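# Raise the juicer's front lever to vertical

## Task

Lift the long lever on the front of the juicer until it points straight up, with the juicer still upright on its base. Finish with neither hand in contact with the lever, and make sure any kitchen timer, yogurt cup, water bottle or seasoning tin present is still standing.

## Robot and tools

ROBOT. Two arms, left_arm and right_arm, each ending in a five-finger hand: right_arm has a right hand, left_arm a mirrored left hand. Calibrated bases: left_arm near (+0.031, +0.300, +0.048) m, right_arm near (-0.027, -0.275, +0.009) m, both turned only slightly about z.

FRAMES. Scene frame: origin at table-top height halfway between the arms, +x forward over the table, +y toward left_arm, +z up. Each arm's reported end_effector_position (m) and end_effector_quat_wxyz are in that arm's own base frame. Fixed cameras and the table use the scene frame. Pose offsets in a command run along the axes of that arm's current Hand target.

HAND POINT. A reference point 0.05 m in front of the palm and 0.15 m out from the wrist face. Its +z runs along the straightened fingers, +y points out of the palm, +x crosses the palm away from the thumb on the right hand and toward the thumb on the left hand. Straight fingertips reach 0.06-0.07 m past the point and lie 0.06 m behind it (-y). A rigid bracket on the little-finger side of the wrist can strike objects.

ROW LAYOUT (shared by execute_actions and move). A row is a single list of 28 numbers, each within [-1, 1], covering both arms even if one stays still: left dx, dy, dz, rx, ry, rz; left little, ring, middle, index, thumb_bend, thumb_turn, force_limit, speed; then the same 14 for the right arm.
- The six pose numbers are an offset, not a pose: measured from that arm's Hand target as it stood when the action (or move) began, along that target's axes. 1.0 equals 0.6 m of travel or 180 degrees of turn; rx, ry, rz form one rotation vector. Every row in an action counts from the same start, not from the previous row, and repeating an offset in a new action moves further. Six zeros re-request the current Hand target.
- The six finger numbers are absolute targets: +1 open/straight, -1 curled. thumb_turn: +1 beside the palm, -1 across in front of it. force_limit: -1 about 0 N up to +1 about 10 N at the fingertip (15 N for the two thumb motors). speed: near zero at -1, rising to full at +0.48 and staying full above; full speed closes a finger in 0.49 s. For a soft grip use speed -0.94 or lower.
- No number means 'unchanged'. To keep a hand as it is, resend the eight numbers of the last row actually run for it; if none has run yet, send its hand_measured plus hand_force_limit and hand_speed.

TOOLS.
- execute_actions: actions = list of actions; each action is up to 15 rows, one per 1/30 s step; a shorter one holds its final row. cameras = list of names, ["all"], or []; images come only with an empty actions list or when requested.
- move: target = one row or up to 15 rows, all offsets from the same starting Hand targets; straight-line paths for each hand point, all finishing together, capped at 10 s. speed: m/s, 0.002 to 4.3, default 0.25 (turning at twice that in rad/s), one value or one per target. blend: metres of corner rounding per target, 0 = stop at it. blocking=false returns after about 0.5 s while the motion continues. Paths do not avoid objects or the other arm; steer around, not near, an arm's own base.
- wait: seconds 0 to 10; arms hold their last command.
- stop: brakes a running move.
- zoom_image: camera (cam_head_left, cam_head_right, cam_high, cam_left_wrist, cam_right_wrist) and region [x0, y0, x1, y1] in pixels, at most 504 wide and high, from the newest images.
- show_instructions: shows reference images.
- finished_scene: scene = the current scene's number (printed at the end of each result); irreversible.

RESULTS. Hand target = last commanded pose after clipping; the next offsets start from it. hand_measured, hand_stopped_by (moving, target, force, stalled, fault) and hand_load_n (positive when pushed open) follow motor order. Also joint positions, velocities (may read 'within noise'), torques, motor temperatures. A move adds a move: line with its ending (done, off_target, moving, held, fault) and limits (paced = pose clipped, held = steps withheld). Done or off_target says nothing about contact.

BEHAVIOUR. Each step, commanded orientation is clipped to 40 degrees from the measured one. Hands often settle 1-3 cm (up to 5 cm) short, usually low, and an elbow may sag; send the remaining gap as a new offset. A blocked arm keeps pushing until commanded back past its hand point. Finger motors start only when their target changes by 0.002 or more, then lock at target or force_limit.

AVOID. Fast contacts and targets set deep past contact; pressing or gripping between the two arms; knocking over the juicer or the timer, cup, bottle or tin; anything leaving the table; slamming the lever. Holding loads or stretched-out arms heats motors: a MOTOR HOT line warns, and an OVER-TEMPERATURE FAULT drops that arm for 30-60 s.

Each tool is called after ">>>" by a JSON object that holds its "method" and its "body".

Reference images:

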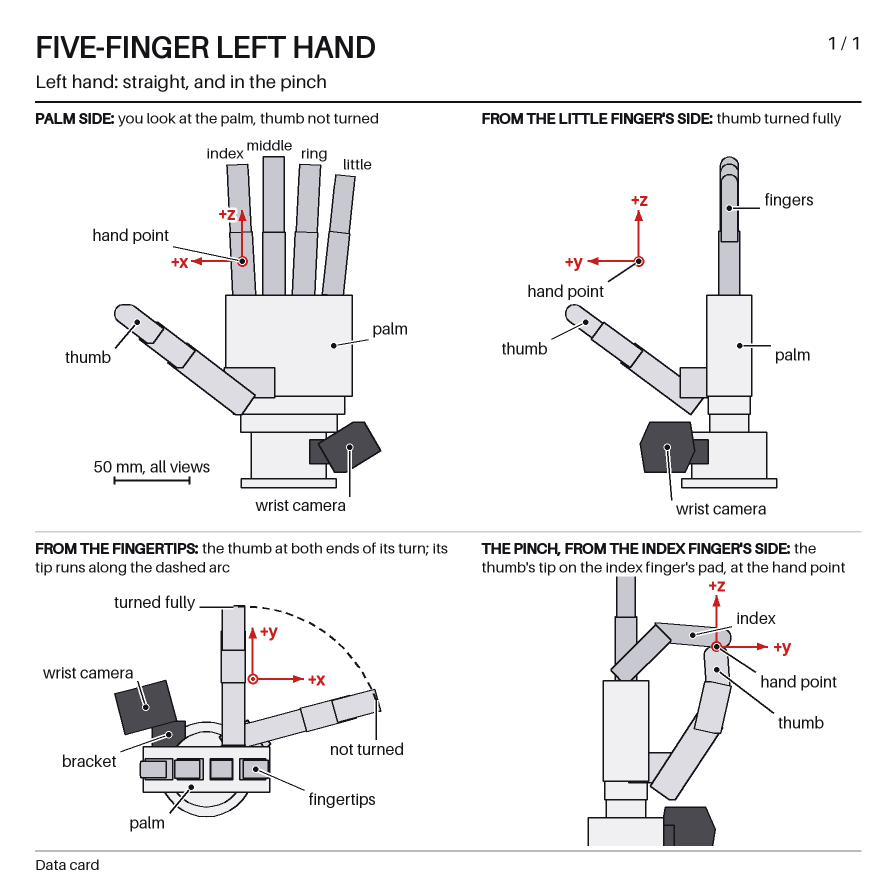

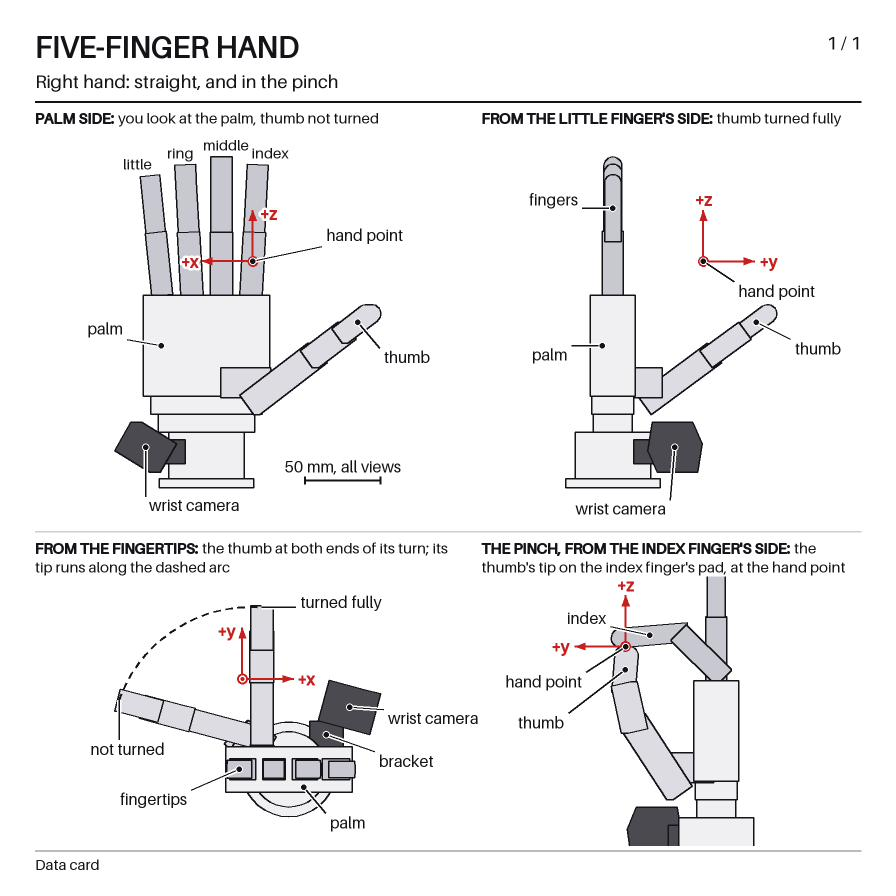

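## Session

>>> {"method": "execute_actions", "body": {"actions": []}}

>>> {"method": "zoom_image", "body": {"camera": "cam_head_right", "region": [100, 180, 400, 400]}}

>>> {"method": "zoom_image", "body": {"camera": "cam_head_left", "region": [100, 180, 400, 400]}}

Scene clock: 0.00 s.
left_arm: end_effector_position=(+0.3090, -0.1373, +0.2346) hand_measured=(+1.000, +1.000, +1.000, +1.000, +1.000, +1.000) hand_load_n=(+0.0, +0.0, +0.0, +0.0, +0.0, +0.0) hand_stopped_by=(target, target, target, target, target, target) hand_force_limit=0.00 hand_speed=-0.80 end_effector_quat_wxyz=(+0.037, +0.939, -0.329, +0.093) | right_arm: end_effector_position=(+0.0212, +0.2465, +0.2037) hand_measured=(+1.000, +1.000, +1.000, +1.000, +1.000, +1.000) hand_load_n=(+0.0, +0.0, +0.0, +0.0, +0.0, +0.0) hand_stopped_by=(target, target, target, target, target, target) hand_force_limit=0.00 hand_speed=-0.80 end_effector_quat_wxyz=(-0.067, +0.986, +0.123, +0.093)
Joint positions: left_arm=[-0.153 1.079 1.065 -1.386 0.107 -1.06] | right_arm=[1.563 1.038 1.005 -1.379 0.167 -0.269]
Joint velocities: within noise
Joint torques (N m): no reading
Motor temperatures (°C): left_arm=[33 28 30 29 31 31] | right_arm=[30 34 28 28 32 30]
Heat: left arm: hottest waist 33 °C; right arm: hottest shoulder 34 °C.
Hand target: left_arm +0.3148, -0.1381, +0.2429; +0.036, +0.938, -0.329, +0.103 | right_arm +0.0212, +0.2529, +0.2107; -0.076, +0.985, +0.122, +0.095
camera_calibration:
cam_left_wrist: T_world_to_cam=[[0.804222, 0.594238, 0.0104134, -0.167817], [0.456001, -0.628184, 0.630435, -0.367192], [0.38117, -0.502261, -0.776172, 0.112113], [0, 0, 0, 1]] pos_world=[0.259668, -0.074631, 0.320257]
cam_right_wrist: T_world_to_cam=[[0.525411, -0.848758, -0.0596037, 0.209768], [-0.783055, -0.509761, 0.356325, 0.0671831], [-0.332818, -0.140544, -0.932459, 0.351757], [0, 0, 0, 1]] pos_world=[0.0594645, 0.261728, 0.316563]

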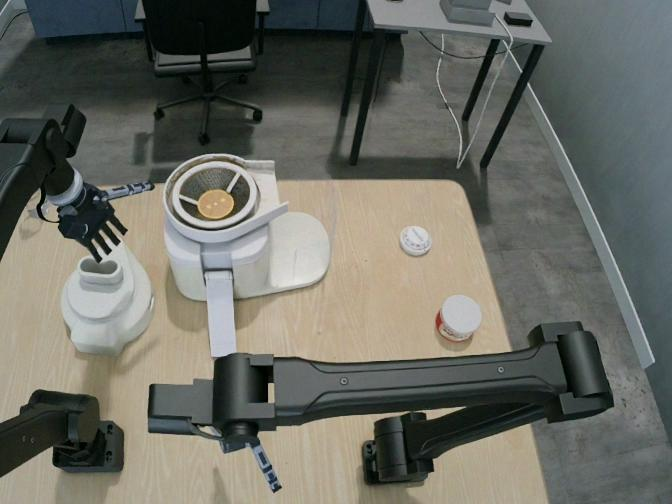

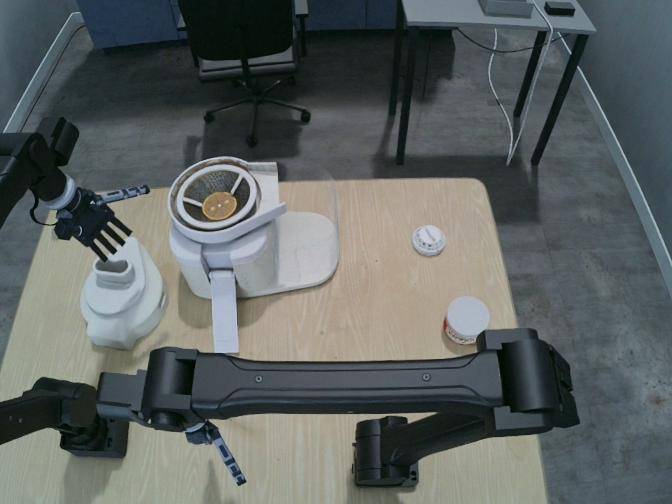

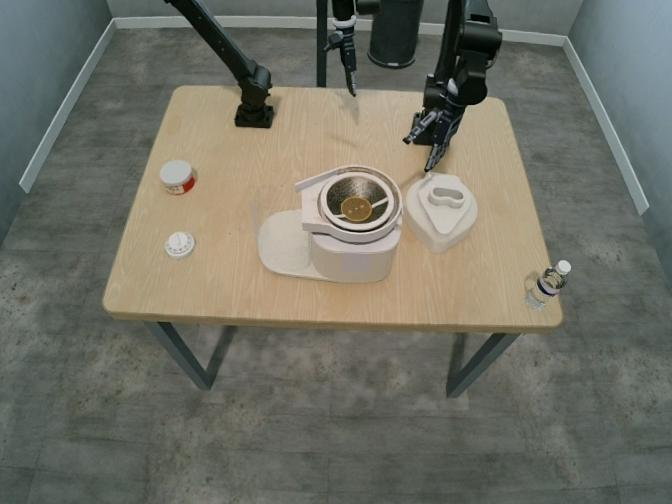

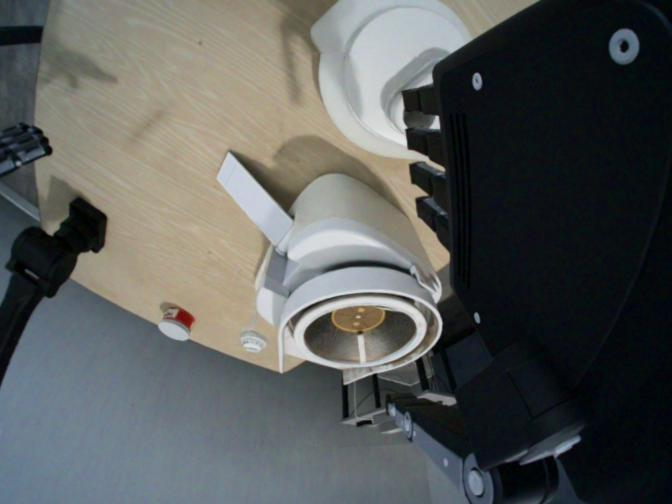

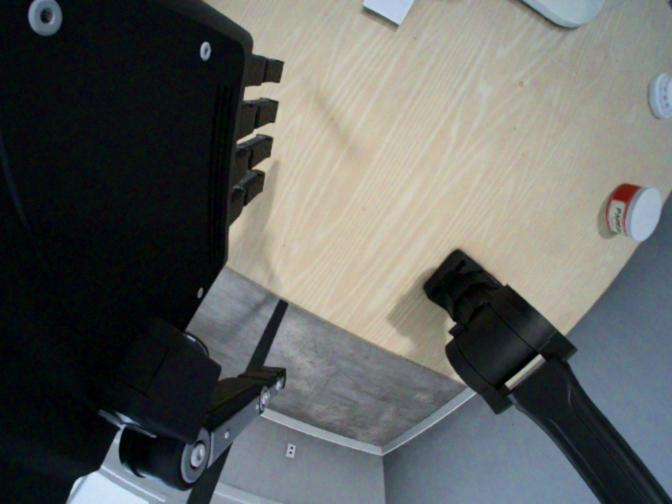

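Scaled by 1.680 from the camera's 672x504 image, which has a finer 960x720 frame.

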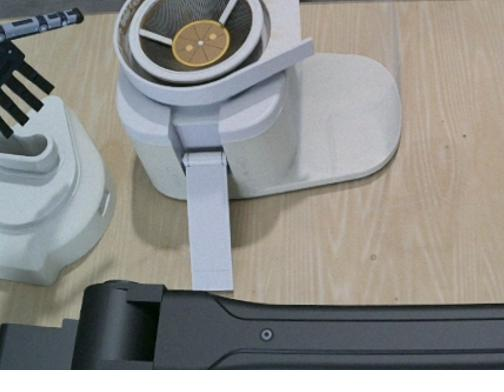

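Scaled by 1.680 from the camera's 672x504 image, which has a finer 960x720 frame.

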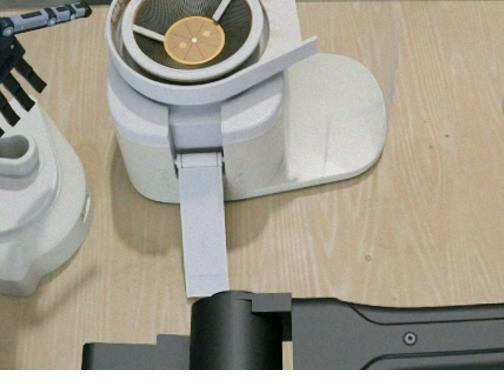

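>>> {"method": "move", "body": {"target": [[-0.18,-0.143,-0.211,0,0,0,1,1,1,1,1,1,0,-0.8, 0.3533,0.2679,0.2473,0.319,0.0791,0.0361,-1,-1,1,1,-0.85,-1,0,0],[-0.18,-0.143,-0.211,0,0,0,1,1,1,1,1,1,0,-0.8, 0.3111,0.2939,0.4462,0.319,0.0791,0.0361,-1,-1,1,1,-0.85,-1,0,0]], "speed": [0.35,0.2], "blend": [0.03,0], "cameras": ["all"]}}

>>> {"method": "zoom_image", "body": {"camera": "cam_head_right", "region": [160, 240, 360, 390]}}

>>> {"method": "zoom_image", "body": {"camera": "cam_head_left", "region": [160, 240, 360, 390]}}

Scene clock: 4.80 s.
left_arm: end_effector_position=(+0.2613, +0.0063, +0.3219) hand_measured=(+1.000, +1.000, +1.000, +1.000, +1.000, +1.000) hand_load_n=(+0.0, +0.0, +0.0, +0.0, +0.0, +0.0) hand_stopped_by=(target, target, target, target, target, target) hand_force_limit=0.00 hand_speed=-0.80 end_effector_quat_wxyz=(+0.032, +0.938, -0.326, +0.114) | right_arm: end_effector_position=(+0.2931, +0.1709, -0.0273) hand_measured=(-1.000, -1.000, +1.000, +1.000, -0.850, -1.000) hand_load_n=(+0.0, +0.0, +0.0, +0.0, +0.0, +0.0) hand_stopped_by=(target, target, target, target, target, target) hand_force_limit=0.00 hand_speed=0.00 end_effector_quat_wxyz=(-0.556, +0.813, +0.094, +0.145)
Joint positions: left_arm=[0.395 1.006 1.246 -1.681 0.2 -0.521] | right_arm=[0.044 1.537 0.421 0.013 -1.18 -1.441]
Joint torques (N m): left_arm=[0.26 -5.13 14.17 -0.02 0.45 0.11] | right_arm=[0.79 -6.3 5.04 1.66 -0.79 -0.06]
Heat: left arm: hottest waist 33 °C; right arm: hottest shoulder 34 °C.
Hand target: left_arm +0.2646, +0.0118, +0.3432; +0.035, +0.938, -0.329, +0.103 | right_arm +0.2888, +0.1725, -0.0333; -0.558, +0.814, +0.089, +0.136
Off the commanded pose: left_arm 0.022 m, 1 deg | right_arm 0.008 m, 1 deg.
joint sent to its limit (left arm) — joint 4 (wrist pitch), lower limit. The joint targets are off in orientation, not in position.
move: off_target (left_arm)
camera_calibration:
cam_left_wrist: T_world_to_cam=[[0.798661, 0.600275, 0.0425588, -0.224608], [0.432677, -0.621947, 0.652666, -0.311374], [0.418248, -0.502844, -0.75645, 0.254164], [0, 0, 0, 1]] pos_world=[0.207807, 0.0689734, 0.405045]
cam_right_wrist: T_world_to_cam=[[0.577421, -0.336695, -0.743788, -0.132438], [-0.738572, -0.603703, -0.30009, 0.308996], [-0.347988, 0.72262, -0.597264, 0.0823597], [0, 0, 0, 1]] pos_world=[0.333349, 0.0824359, 0.0434113]

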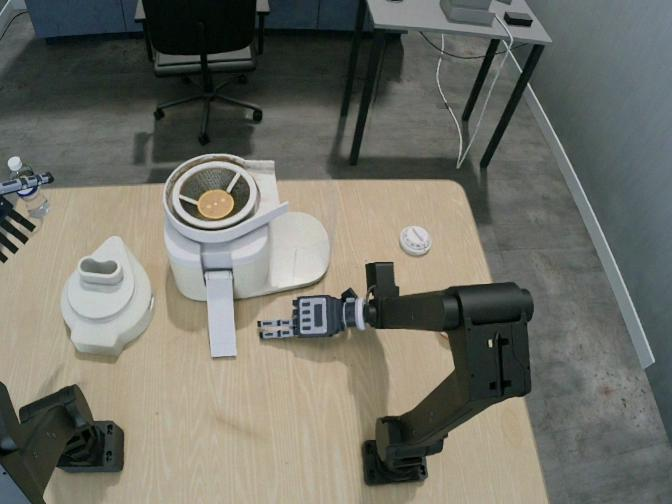

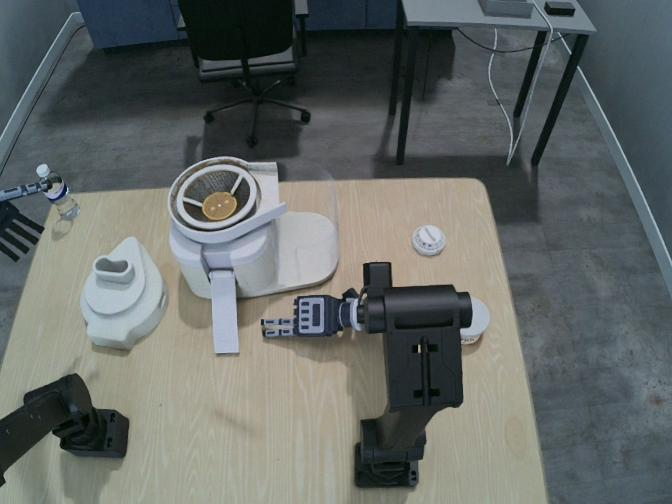

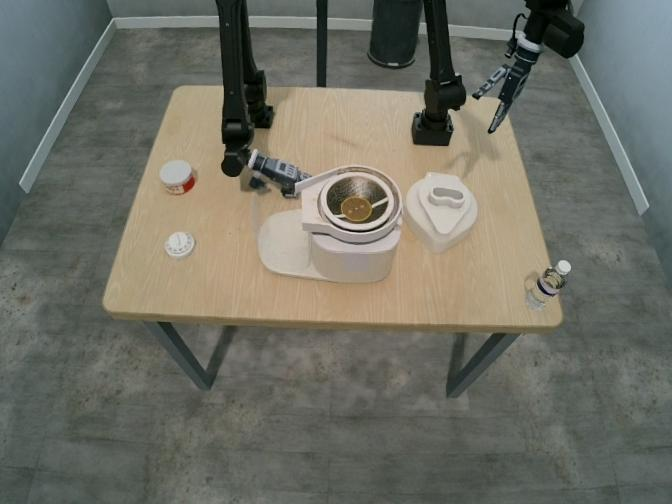

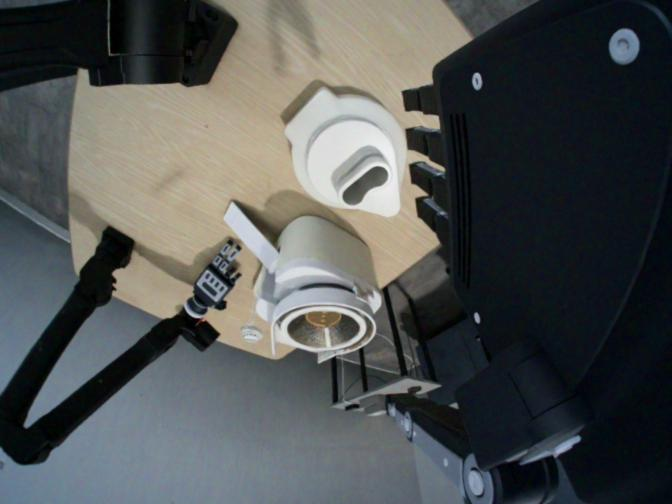

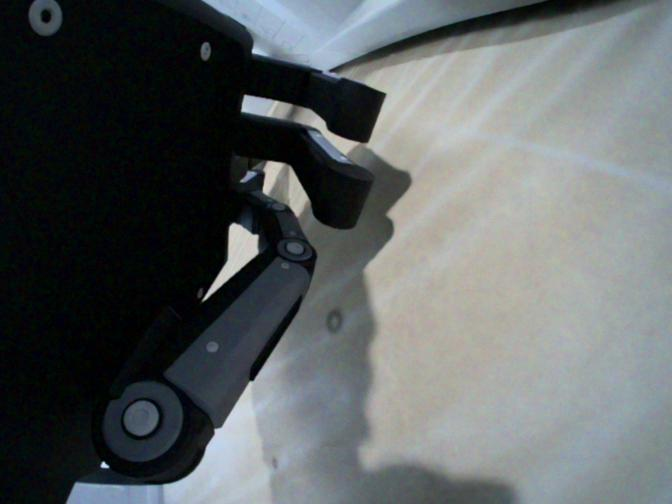

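Scaled by 2.520 from the camera's 672x504 image, which has a finer 960x720 frame.

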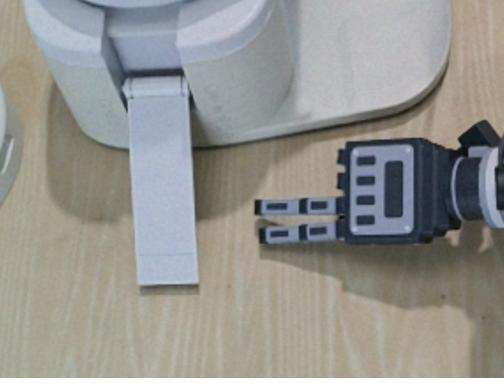

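Scaled by 2.520 from the camera's 672x504 image, which has a finer 960x720 frame.

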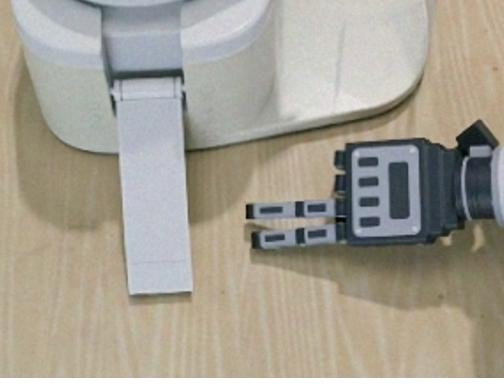

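>>> {"method": "move", "body": {"target": [0,0,0,0,0,0,1,1,1,1,1,1,0,-0.8, 0.0037,-0.0718,0.1678,0,0,0,-1,-1,1,1,-0.85,-1,0,0], "speed": 0.13, "cameras": ["cam_head_left","cam_head_right","cam_right_wrist"]}}

>>> {"method": "zoom_image", "body": {"camera": "cam_head_right", "region": [160, 240, 360, 390]}}

>>> {"method": "zoom_image", "body": {"camera": "cam_head_left", "region": [160, 240, 360, 390]}}

Scene clock: 6.93 s.
left_arm: end_effector_position=(+0.2613, +0.0063, +0.3219) hand_measured=(+1.000, +1.000, +1.000, +1.000, +1.000, +1.000) hand_load_n=(-0.5, +0.0, +0.0, +0.0, -0.5, +0.0) hand_stopped_by=(target, target, target, target, target, target) hand_force_limit=0.00 hand_speed=-0.80 end_effector_quat_wxyz=(+0.032, +0.938, -0.326, +0.114) | right_arm: end_effector_position=(+0.2923, +0.2778, -0.0257) hand_measured=(-1.000, -1.000, +1.000, +1.000, -0.850, -1.000) hand_load_n=(+0.5, +0.0, +0.0, -0.5, +0.0, +0.0) hand_stopped_by=(target, target, target, target, target, target) hand_force_limit=0.00 hand_speed=0.00 end_effector_quat_wxyz=(-0.555, +0.815, +0.090, +0.141)
Joint positions: left_arm=[0.395 1.006 1.246 -1.681 0.2 -0.521] | right_arm=[0.406 1.622 0.406 0.602 -0.931 -0.874]
Joint torques (N m): left_arm=[0.09 -4.95 14.12 -0.02 0.46 0.11] | right_arm=[1.03 -7.24 5.42 2.61 -0.48 0]
Heat: left arm: hottest waist 33 °C; right arm: hottest shoulder 34 °C.
Hand target: left_arm +0.2646, +0.0118, +0.3432; +0.035, +0.938, -0.329, +0.103 | right_arm +0.2904, +0.2819, -0.0288; -0.558, +0.814, +0.089, +0.136
Off the commanded pose: left_arm 0.022 m, 1 deg | right_arm 0.006 m, 1 deg.
joint sent to its limit (left arm) — joint 4 (wrist pitch), lower limit. The joint targets are off in orientation, not in position.
move: off_target (left_arm)
camera_calibration:
cam_right_wrist: T_world_to_cam=[[0.568576, -0.341075, -0.748592, -0.0911001], [-0.743785, -0.601902, -0.290685, 0.374728], [-0.351434, 0.722067, -0.595914, 0.00698352], [0, 0, 0, 1]] pos_world=[0.332968, 0.189435, 0.0448923]
Images, in order (width x height): cam_head_left 672x504, cam_head_right 672x504, cam_right_wrist 672x504.

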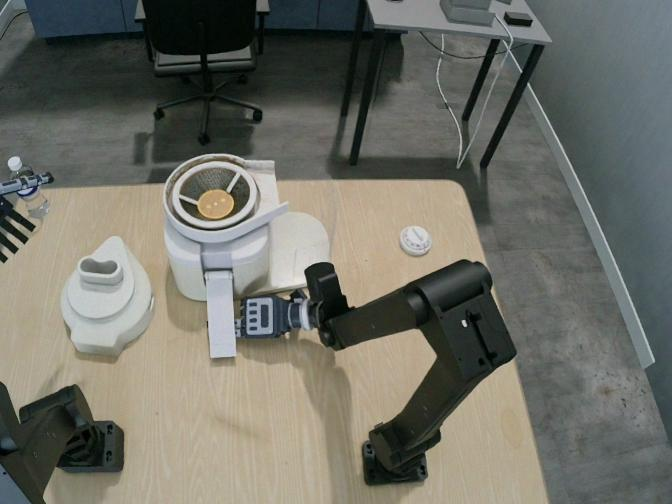

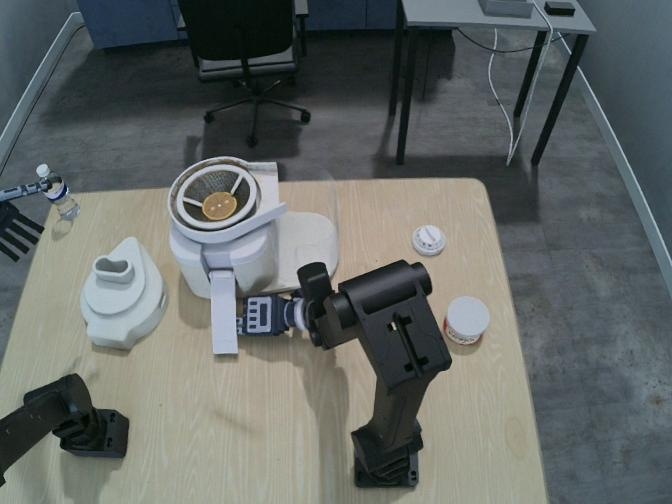

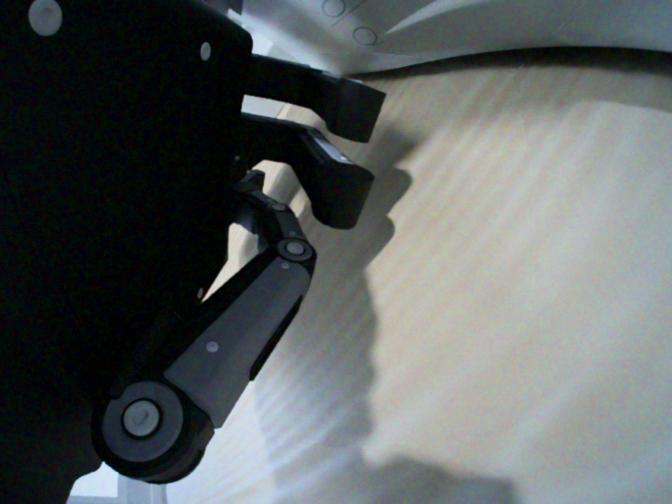

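Scaled by 2.520 from the camera's 672x504 image, which has a finer 960x720 frame.

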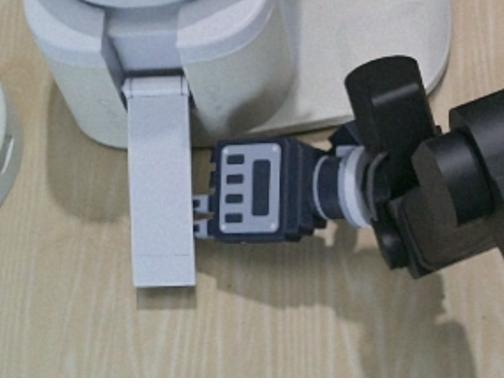

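Scaled by 2.520 from the camera's 672x504 image, which has a finer 960x720 frame.

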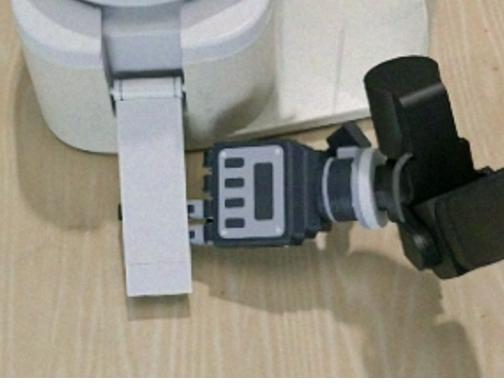

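>>> {"method": "move", "body": {"target": [[0,0,0,0,0,0,1,1,1,1,1,1,0,-0.8, -0.0217,-0.091,-0.0353,0,0,0.0556,-1,-1,1,1,-0.85,-1,0,0],[0,0,0,0,0,0,1,1,1,1,1,1,0,-0.8, -0.0415,-0.1667,-0.06,0,0,0.1667,-1,-1,1,1,-0.85,-1,0,0],[0,0,0,0,0,0,1,1,1,1,1,1,0,-0.8, -0.0328,-0.2463,-0.0793,0,0,0.2778,-1,-1,1,1,-0.85,-1,0,0],[0,0,0,0,0,0,1,1,1,1,1,1,0,-0.8, 0.0033,-0.3188,-0.0925,0,0,0.3889,-1,-1,1,1,-0.85,-1,0,0],[0,0,0,0,0,0,1,1,1,1,1,1,0,-0.8, 0.0637,-0.3763,-0.0982,0,0,0.5,-1,-1,1,1,-0.85,-1,0,0],[0,0,0,0,0,0,1,1,1,1,1,1,0,-0.8, 0.1397,-0.4113,-0.0958,0,0,0.6111,-1,-1,1,1,-0.85,-1,0,0]], "speed": 0.14, "blend": [0.02,0.02,0.02,0.02,0.02,0], "cameras": ["cam_head_left","cam_head_right","cam_high"]}}

>>> {"method": "zoom_image", "body": {"camera": "cam_head_right", "region": [160, 180, 360, 330]}}

>>> {"method": "zoom_image", "body": {"camera": "cam_high", "region": [250, 80, 450, 250]}}

Scene clock: 15.53 s.
left_arm: end_effector_position=(+0.2613, +0.0063, +0.3219) hand_measured=(+1.000, +1.000, +1.000, +1.000, +1.000, +1.000) hand_load_n=(+0.0, +0.0, +0.0, +0.0, +0.0, +0.0) hand_stopped_by=(target, target, target, target, target, target) hand_force_limit=0.00 hand_speed=-0.80 end_effector_quat_wxyz=(+0.032, +0.938, -0.326, +0.114) | right_arm: end_effector_position=(+0.2730, +0.3143, +0.2242) hand_measured=(-1.000, -1.000, +1.000, +1.000, -0.850, -1.000) hand_load_n=(+0.0, +0.0, +0.0, +0.0, +0.0, +0.0) hand_stopped_by=(target, target, target, target, target, target) hand_force_limit=0.00 hand_speed=0.00 end_effector_quat_wxyz=(+0.426, -0.543, +0.615, +0.381)
Joint positions: left_arm=[0.395 1.006 1.246 -1.681 0.2 -0.521] | right_arm=[0.358 1.198 0.65 -0.133 -0.985 0.984]
Joint torques (N m): left_arm=[0.32 -5.13 14.17 -0.03 0.45 0.11] | right_arm=[-0.32 -5.71 13.65 1.21 -0.54 0.03]
Motor temperatures (°C): left_arm=[33 28 36 29 31 31] | right_arm=[30 34 30 28 32 29]
Heat: left arm: hottest elbow 36 °C; right arm: hottest shoulder 34 °C.
Hand target: left_arm +0.2646, +0.0118, +0.3432; +0.035, +0.938, -0.329, +0.103 | right_arm +0.2896, +0.3172, +0.2357; +0.431, -0.540, +0.616, +0.379
Off the commanded pose: left_arm 0.022 m, 1 deg | right_arm 0.020 m, 1 deg.
joint sent to its limit (left arm) — joint 4 (wrist pitch), lower limit. The joint targets are off in orientation, not in position.
move: off_target (left_arm, right_arm)
Images, in order (width x height): cam_head_left 672x504, cam_head_right 672x504, cam_high 672x504.

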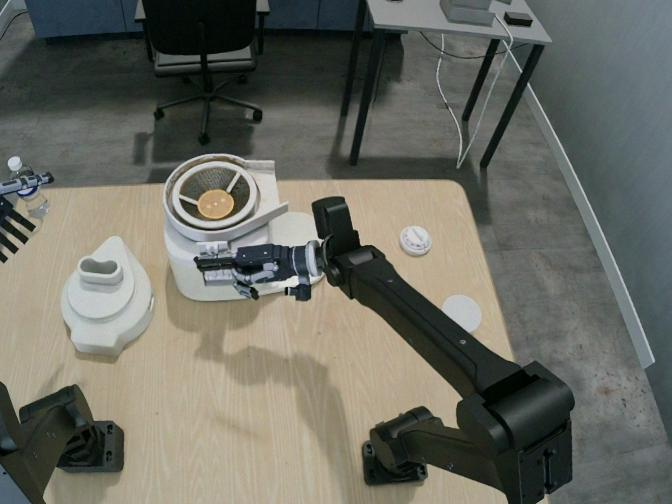

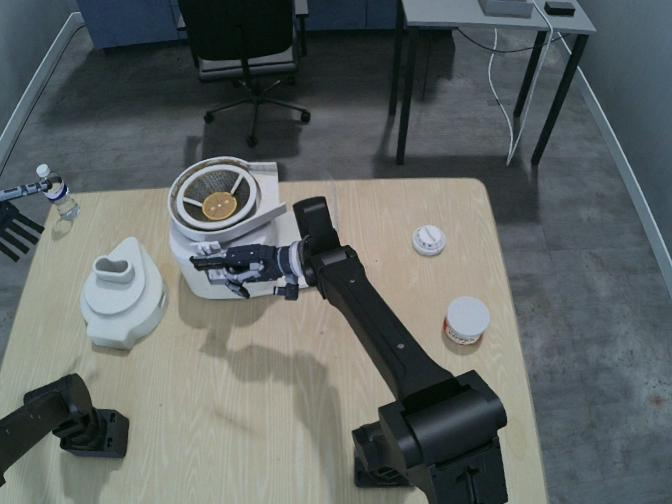

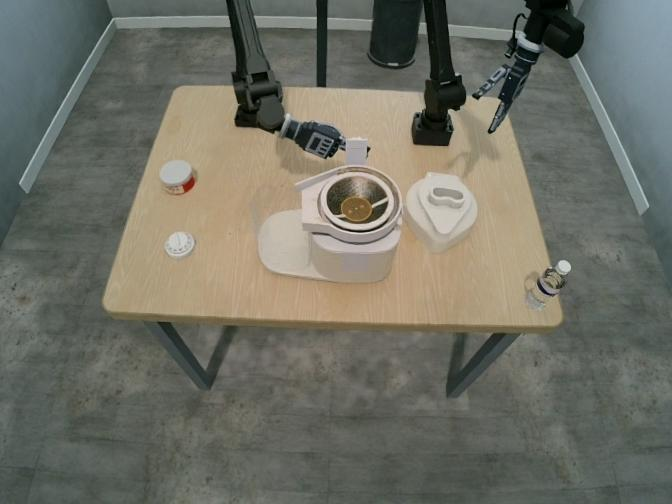

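Scaled by 2.520 from the camera's 672x504 image, which has a finer 960x720 frame.

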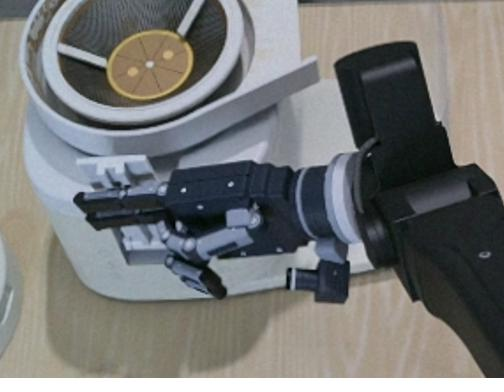

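Scaled by 2.520 from the camera's 672x504 image, which has a finer 960x720 frame.

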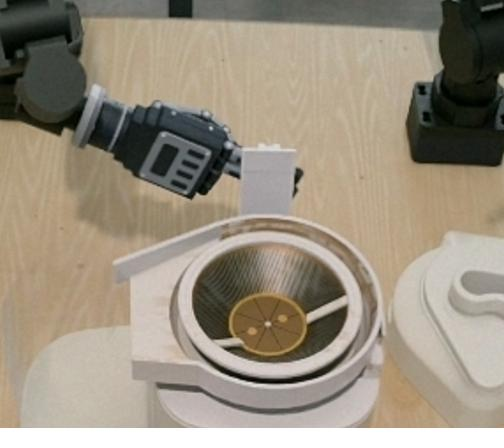

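>>> {"method": "move", "body": {"target": [0,0,0,0,0,0,1,1,1,1,1,1,0,-0.8, -0.0042,-0.0915,0.0115,0,0,0,-1,-1,1,1,-0.85,-1,0,0], "speed": 0.05, "cameras": ["cam_head_left","cam_head_right","cam_high"]}}

>>> {"method": "zoom_image", "body": {"camera": "cam_head_right", "region": [160, 180, 360, 330]}}

>>> {"method": "zoom_image", "body": {"camera": "cam_high", "region": [250, 80, 450, 250]}}

Scene clock: 17.40 s.
left_arm: end_effector_position=(+0.2613, +0.0063, +0.3219) hand_measured=(+1.000, +1.000, +1.000, +1.000, +1.000, +1.000) hand_load_n=(+0.0, +0.0, +0.0, -0.5, +0.0, +0.0) hand_stopped_by=(target, target, target, target, target, target) hand_force_limit=0.00 hand_speed=-0.80 end_effector_quat_wxyz=(+0.032, +0.938, -0.326, +0.114) | right_arm: end_effector_position=(+0.3127, +0.3173, +0.2255) hand_measured=(-1.000, -1.000, +1.000, +1.000, -0.850, -1.000) hand_load_n=(+0.0, +0.0, -5.5, +0.0, +0.0, +0.0) hand_stopped_by=(target, target, target, target, target, target) hand_force_limit=0.00 hand_speed=0.00 end_effector_quat_wxyz=(+0.413, -0.543, +0.613, +0.399)
Joint positions: left_arm=[0.395 1.006 1.246 -1.681 0.2 -0.521] | right_arm=[0.324 1.333 0.769 -0.183 -1.046 0.94]
Joint torques (N m): left_arm=[0.38 -5.07 14.15 -0.06 0.45 0.1] | right_arm=[-1.55 -6.83 14.94 1.48 0.27 -0.13]
Heat: left arm: hottest elbow 36 °C; right arm: hottest shoulder 34 °C.
Hand target: left_arm +0.2646, +0.0118, +0.3432; +0.035, +0.938, -0.329, +0.103 | right_arm +0.3449, +0.3172, +0.2357; +0.432, -0.540, +0.616, +0.378
Off the commanded pose: left_arm 0.022 m, 1 deg | right_arm 0.034 m, 3 deg.
joint sent to its limit (left arm) — joint 4 (wrist pitch), lower limit. The joint targets are off in orientation, not in position.
move: off_target (left_arm, right_arm)
Images, in order (width x height): cam_head_left 672x504, cam_head_right 672x504, cam_high 672x504.

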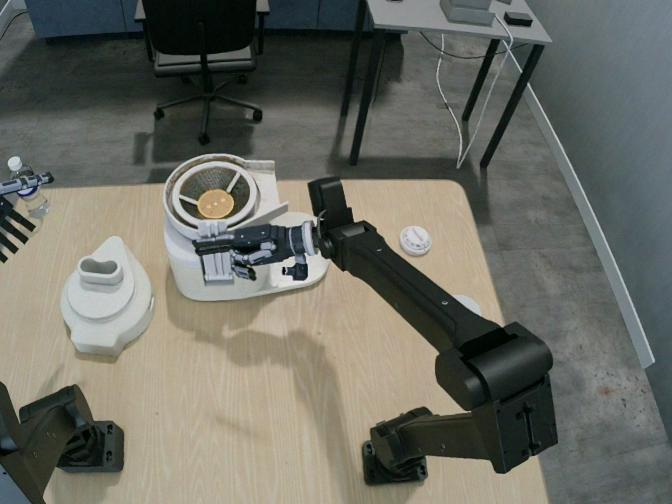

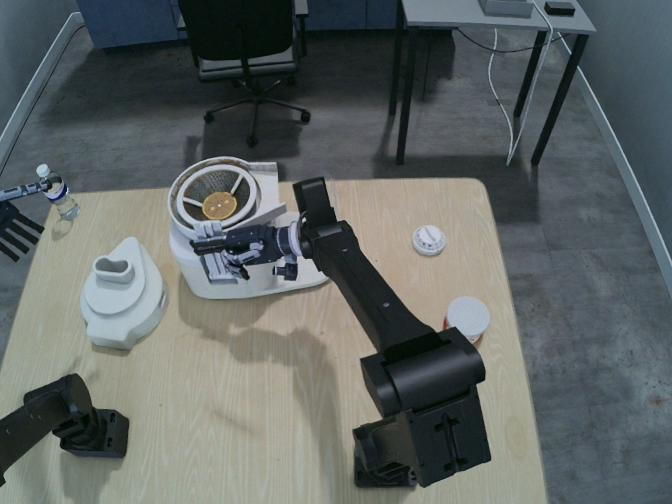

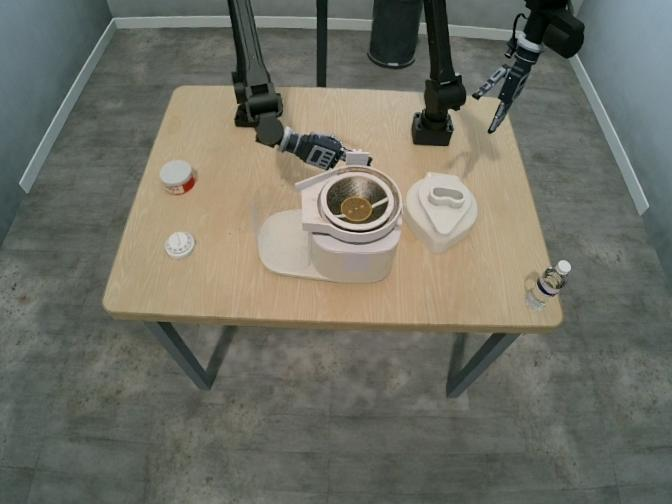

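Scaled by 2.520 from the camera's 672x504 image, which has a finer 960x720 frame.

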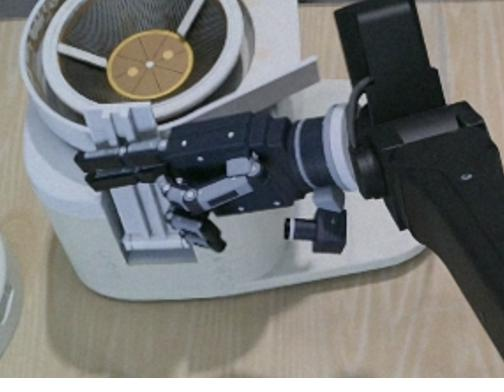

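Scaled by 2.520 from the camera's 672x504 image, which has a finer 960x720 frame.

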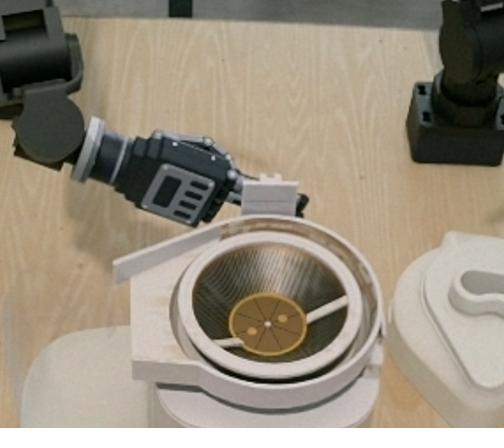

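>>> {"method": "move", "body": {"target": [0,0,0,0,0,0,1,1,1,1,1,1,0,-0.8, 0.0108,0.235,-0.0295,0,0,0,-1,-1,1,1,-0.85,-1,0,0], "speed": 0.15, "cameras": ["cam_head_left","cam_head_right","cam_high"]}}

>>> {"method": "zoom_image", "body": {"camera": "cam_head_right", "region": [160, 180, 360, 330]}}

>>> {"method": "zoom_image", "body": {"camera": "cam_high", "region": [250, 80, 450, 250]}}

Scene clock: 19.37 s.
left_arm: end_effector_position=(+0.2613, +0.0063, +0.3219) hand_measured=(+1.000, +1.000, +1.000, +1.000, +1.000, +1.000) hand_load_n=(+0.0, +0.0, +0.0, +0.0, +0.0, +0.0) hand_stopped_by=(target, target, target, target, target, target) hand_force_limit=0.00 hand_speed=-0.80 end_effector_quat_wxyz=(+0.032, +0.938, -0.326, +0.114) | right_arm: end_effector_position=(+0.2054, +0.3153, +0.2318) hand_measured=(-1.000, -1.000, +1.000, +1.000, -0.850, -1.000) hand_load_n=(+0.0, +0.0, +0.0, +0.0, +0.0, +0.0) hand_stopped_by=(target, target, target, target, target, target) hand_force_limit=0.00 hand_speed=0.00 end_effector_quat_wxyz=(+0.425, -0.538, +0.622, +0.378)
Joint positions: left_arm=[0.395 1.006 1.246 -1.681 0.2 -0.521] | right_arm=[0.453 0.966 0.51 -0.144 -0.896 1.095]
Joint torques (N m): left_arm=[0.32 -5.01 14.17 -0.01 0.44 0.11] | right_arm=[1.08 -5.54 10.14 2.41 -0.35 0.04]
Heat: left arm: hottest elbow 37 °C; right arm: hottest shoulder 34 °C.
Hand target: left_arm +0.2646, +0.0118, +0.3432; +0.035, +0.938, -0.329, +0.103 | right_arm +0.2026, +0.3171, +0.2357; +0.431, -0.540, +0.616, +0.379
Off the commanded pose: left_arm 0.022 m, 1 deg | right_arm 0.005 m, 1 deg.
joint sent to its limit (left arm) — joint 4 (wrist pitch), lower limit. The joint targets are off in orientation, not in position.
move: off_target (left_arm)
Images, in order (width x height): cam_head_left 672x504, cam_head_right 672x504, cam_high 672x504.

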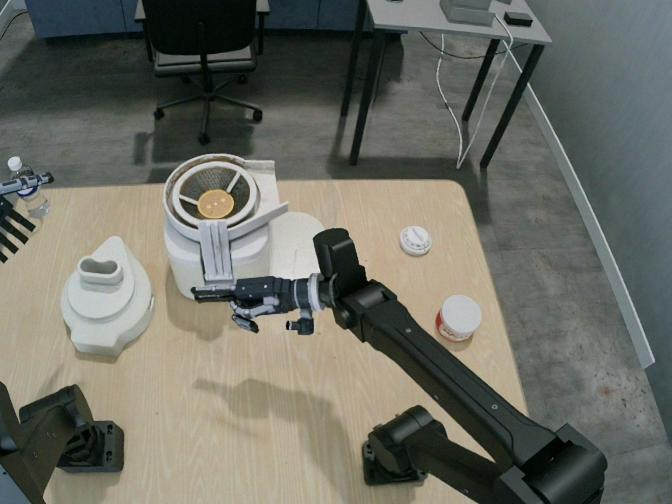

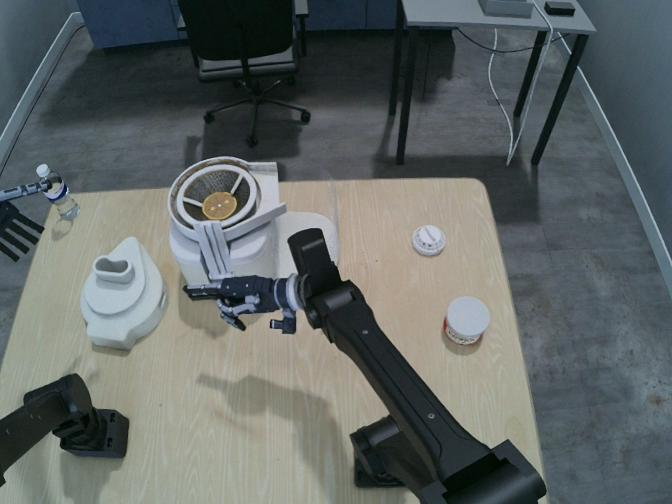

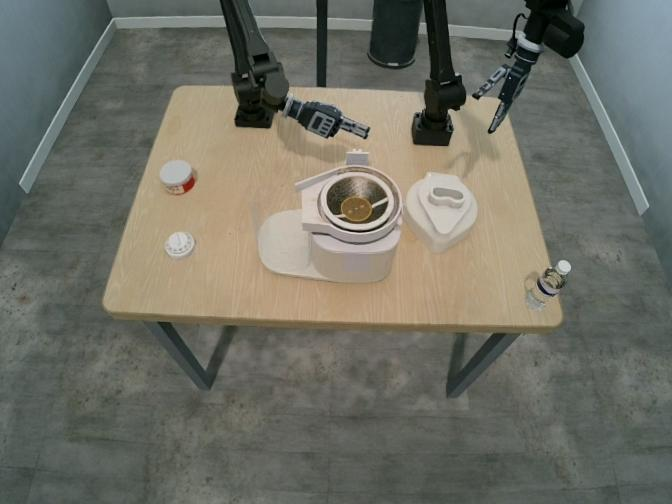

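Scaled by 2.520 from the camera's 672x504 image, which has a finer 960x720 frame.

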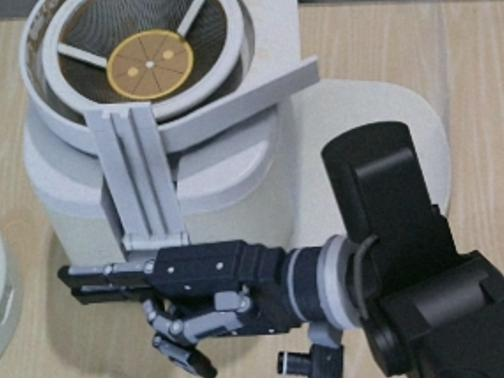

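Scaled by 2.520 from the camera's 672x504 image, which has a finer 960x720 frame.

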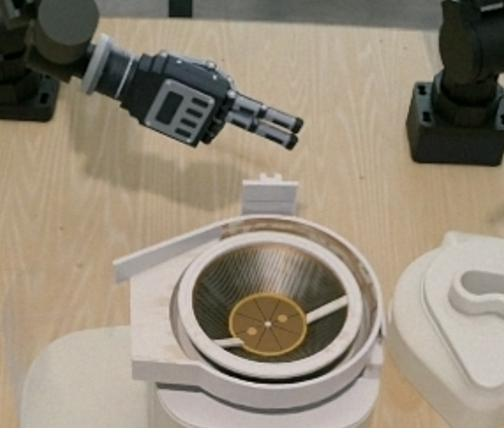

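>>> {"method": "finished_scene", "body": {"scene": 3}}

The scene is finished: the task was done.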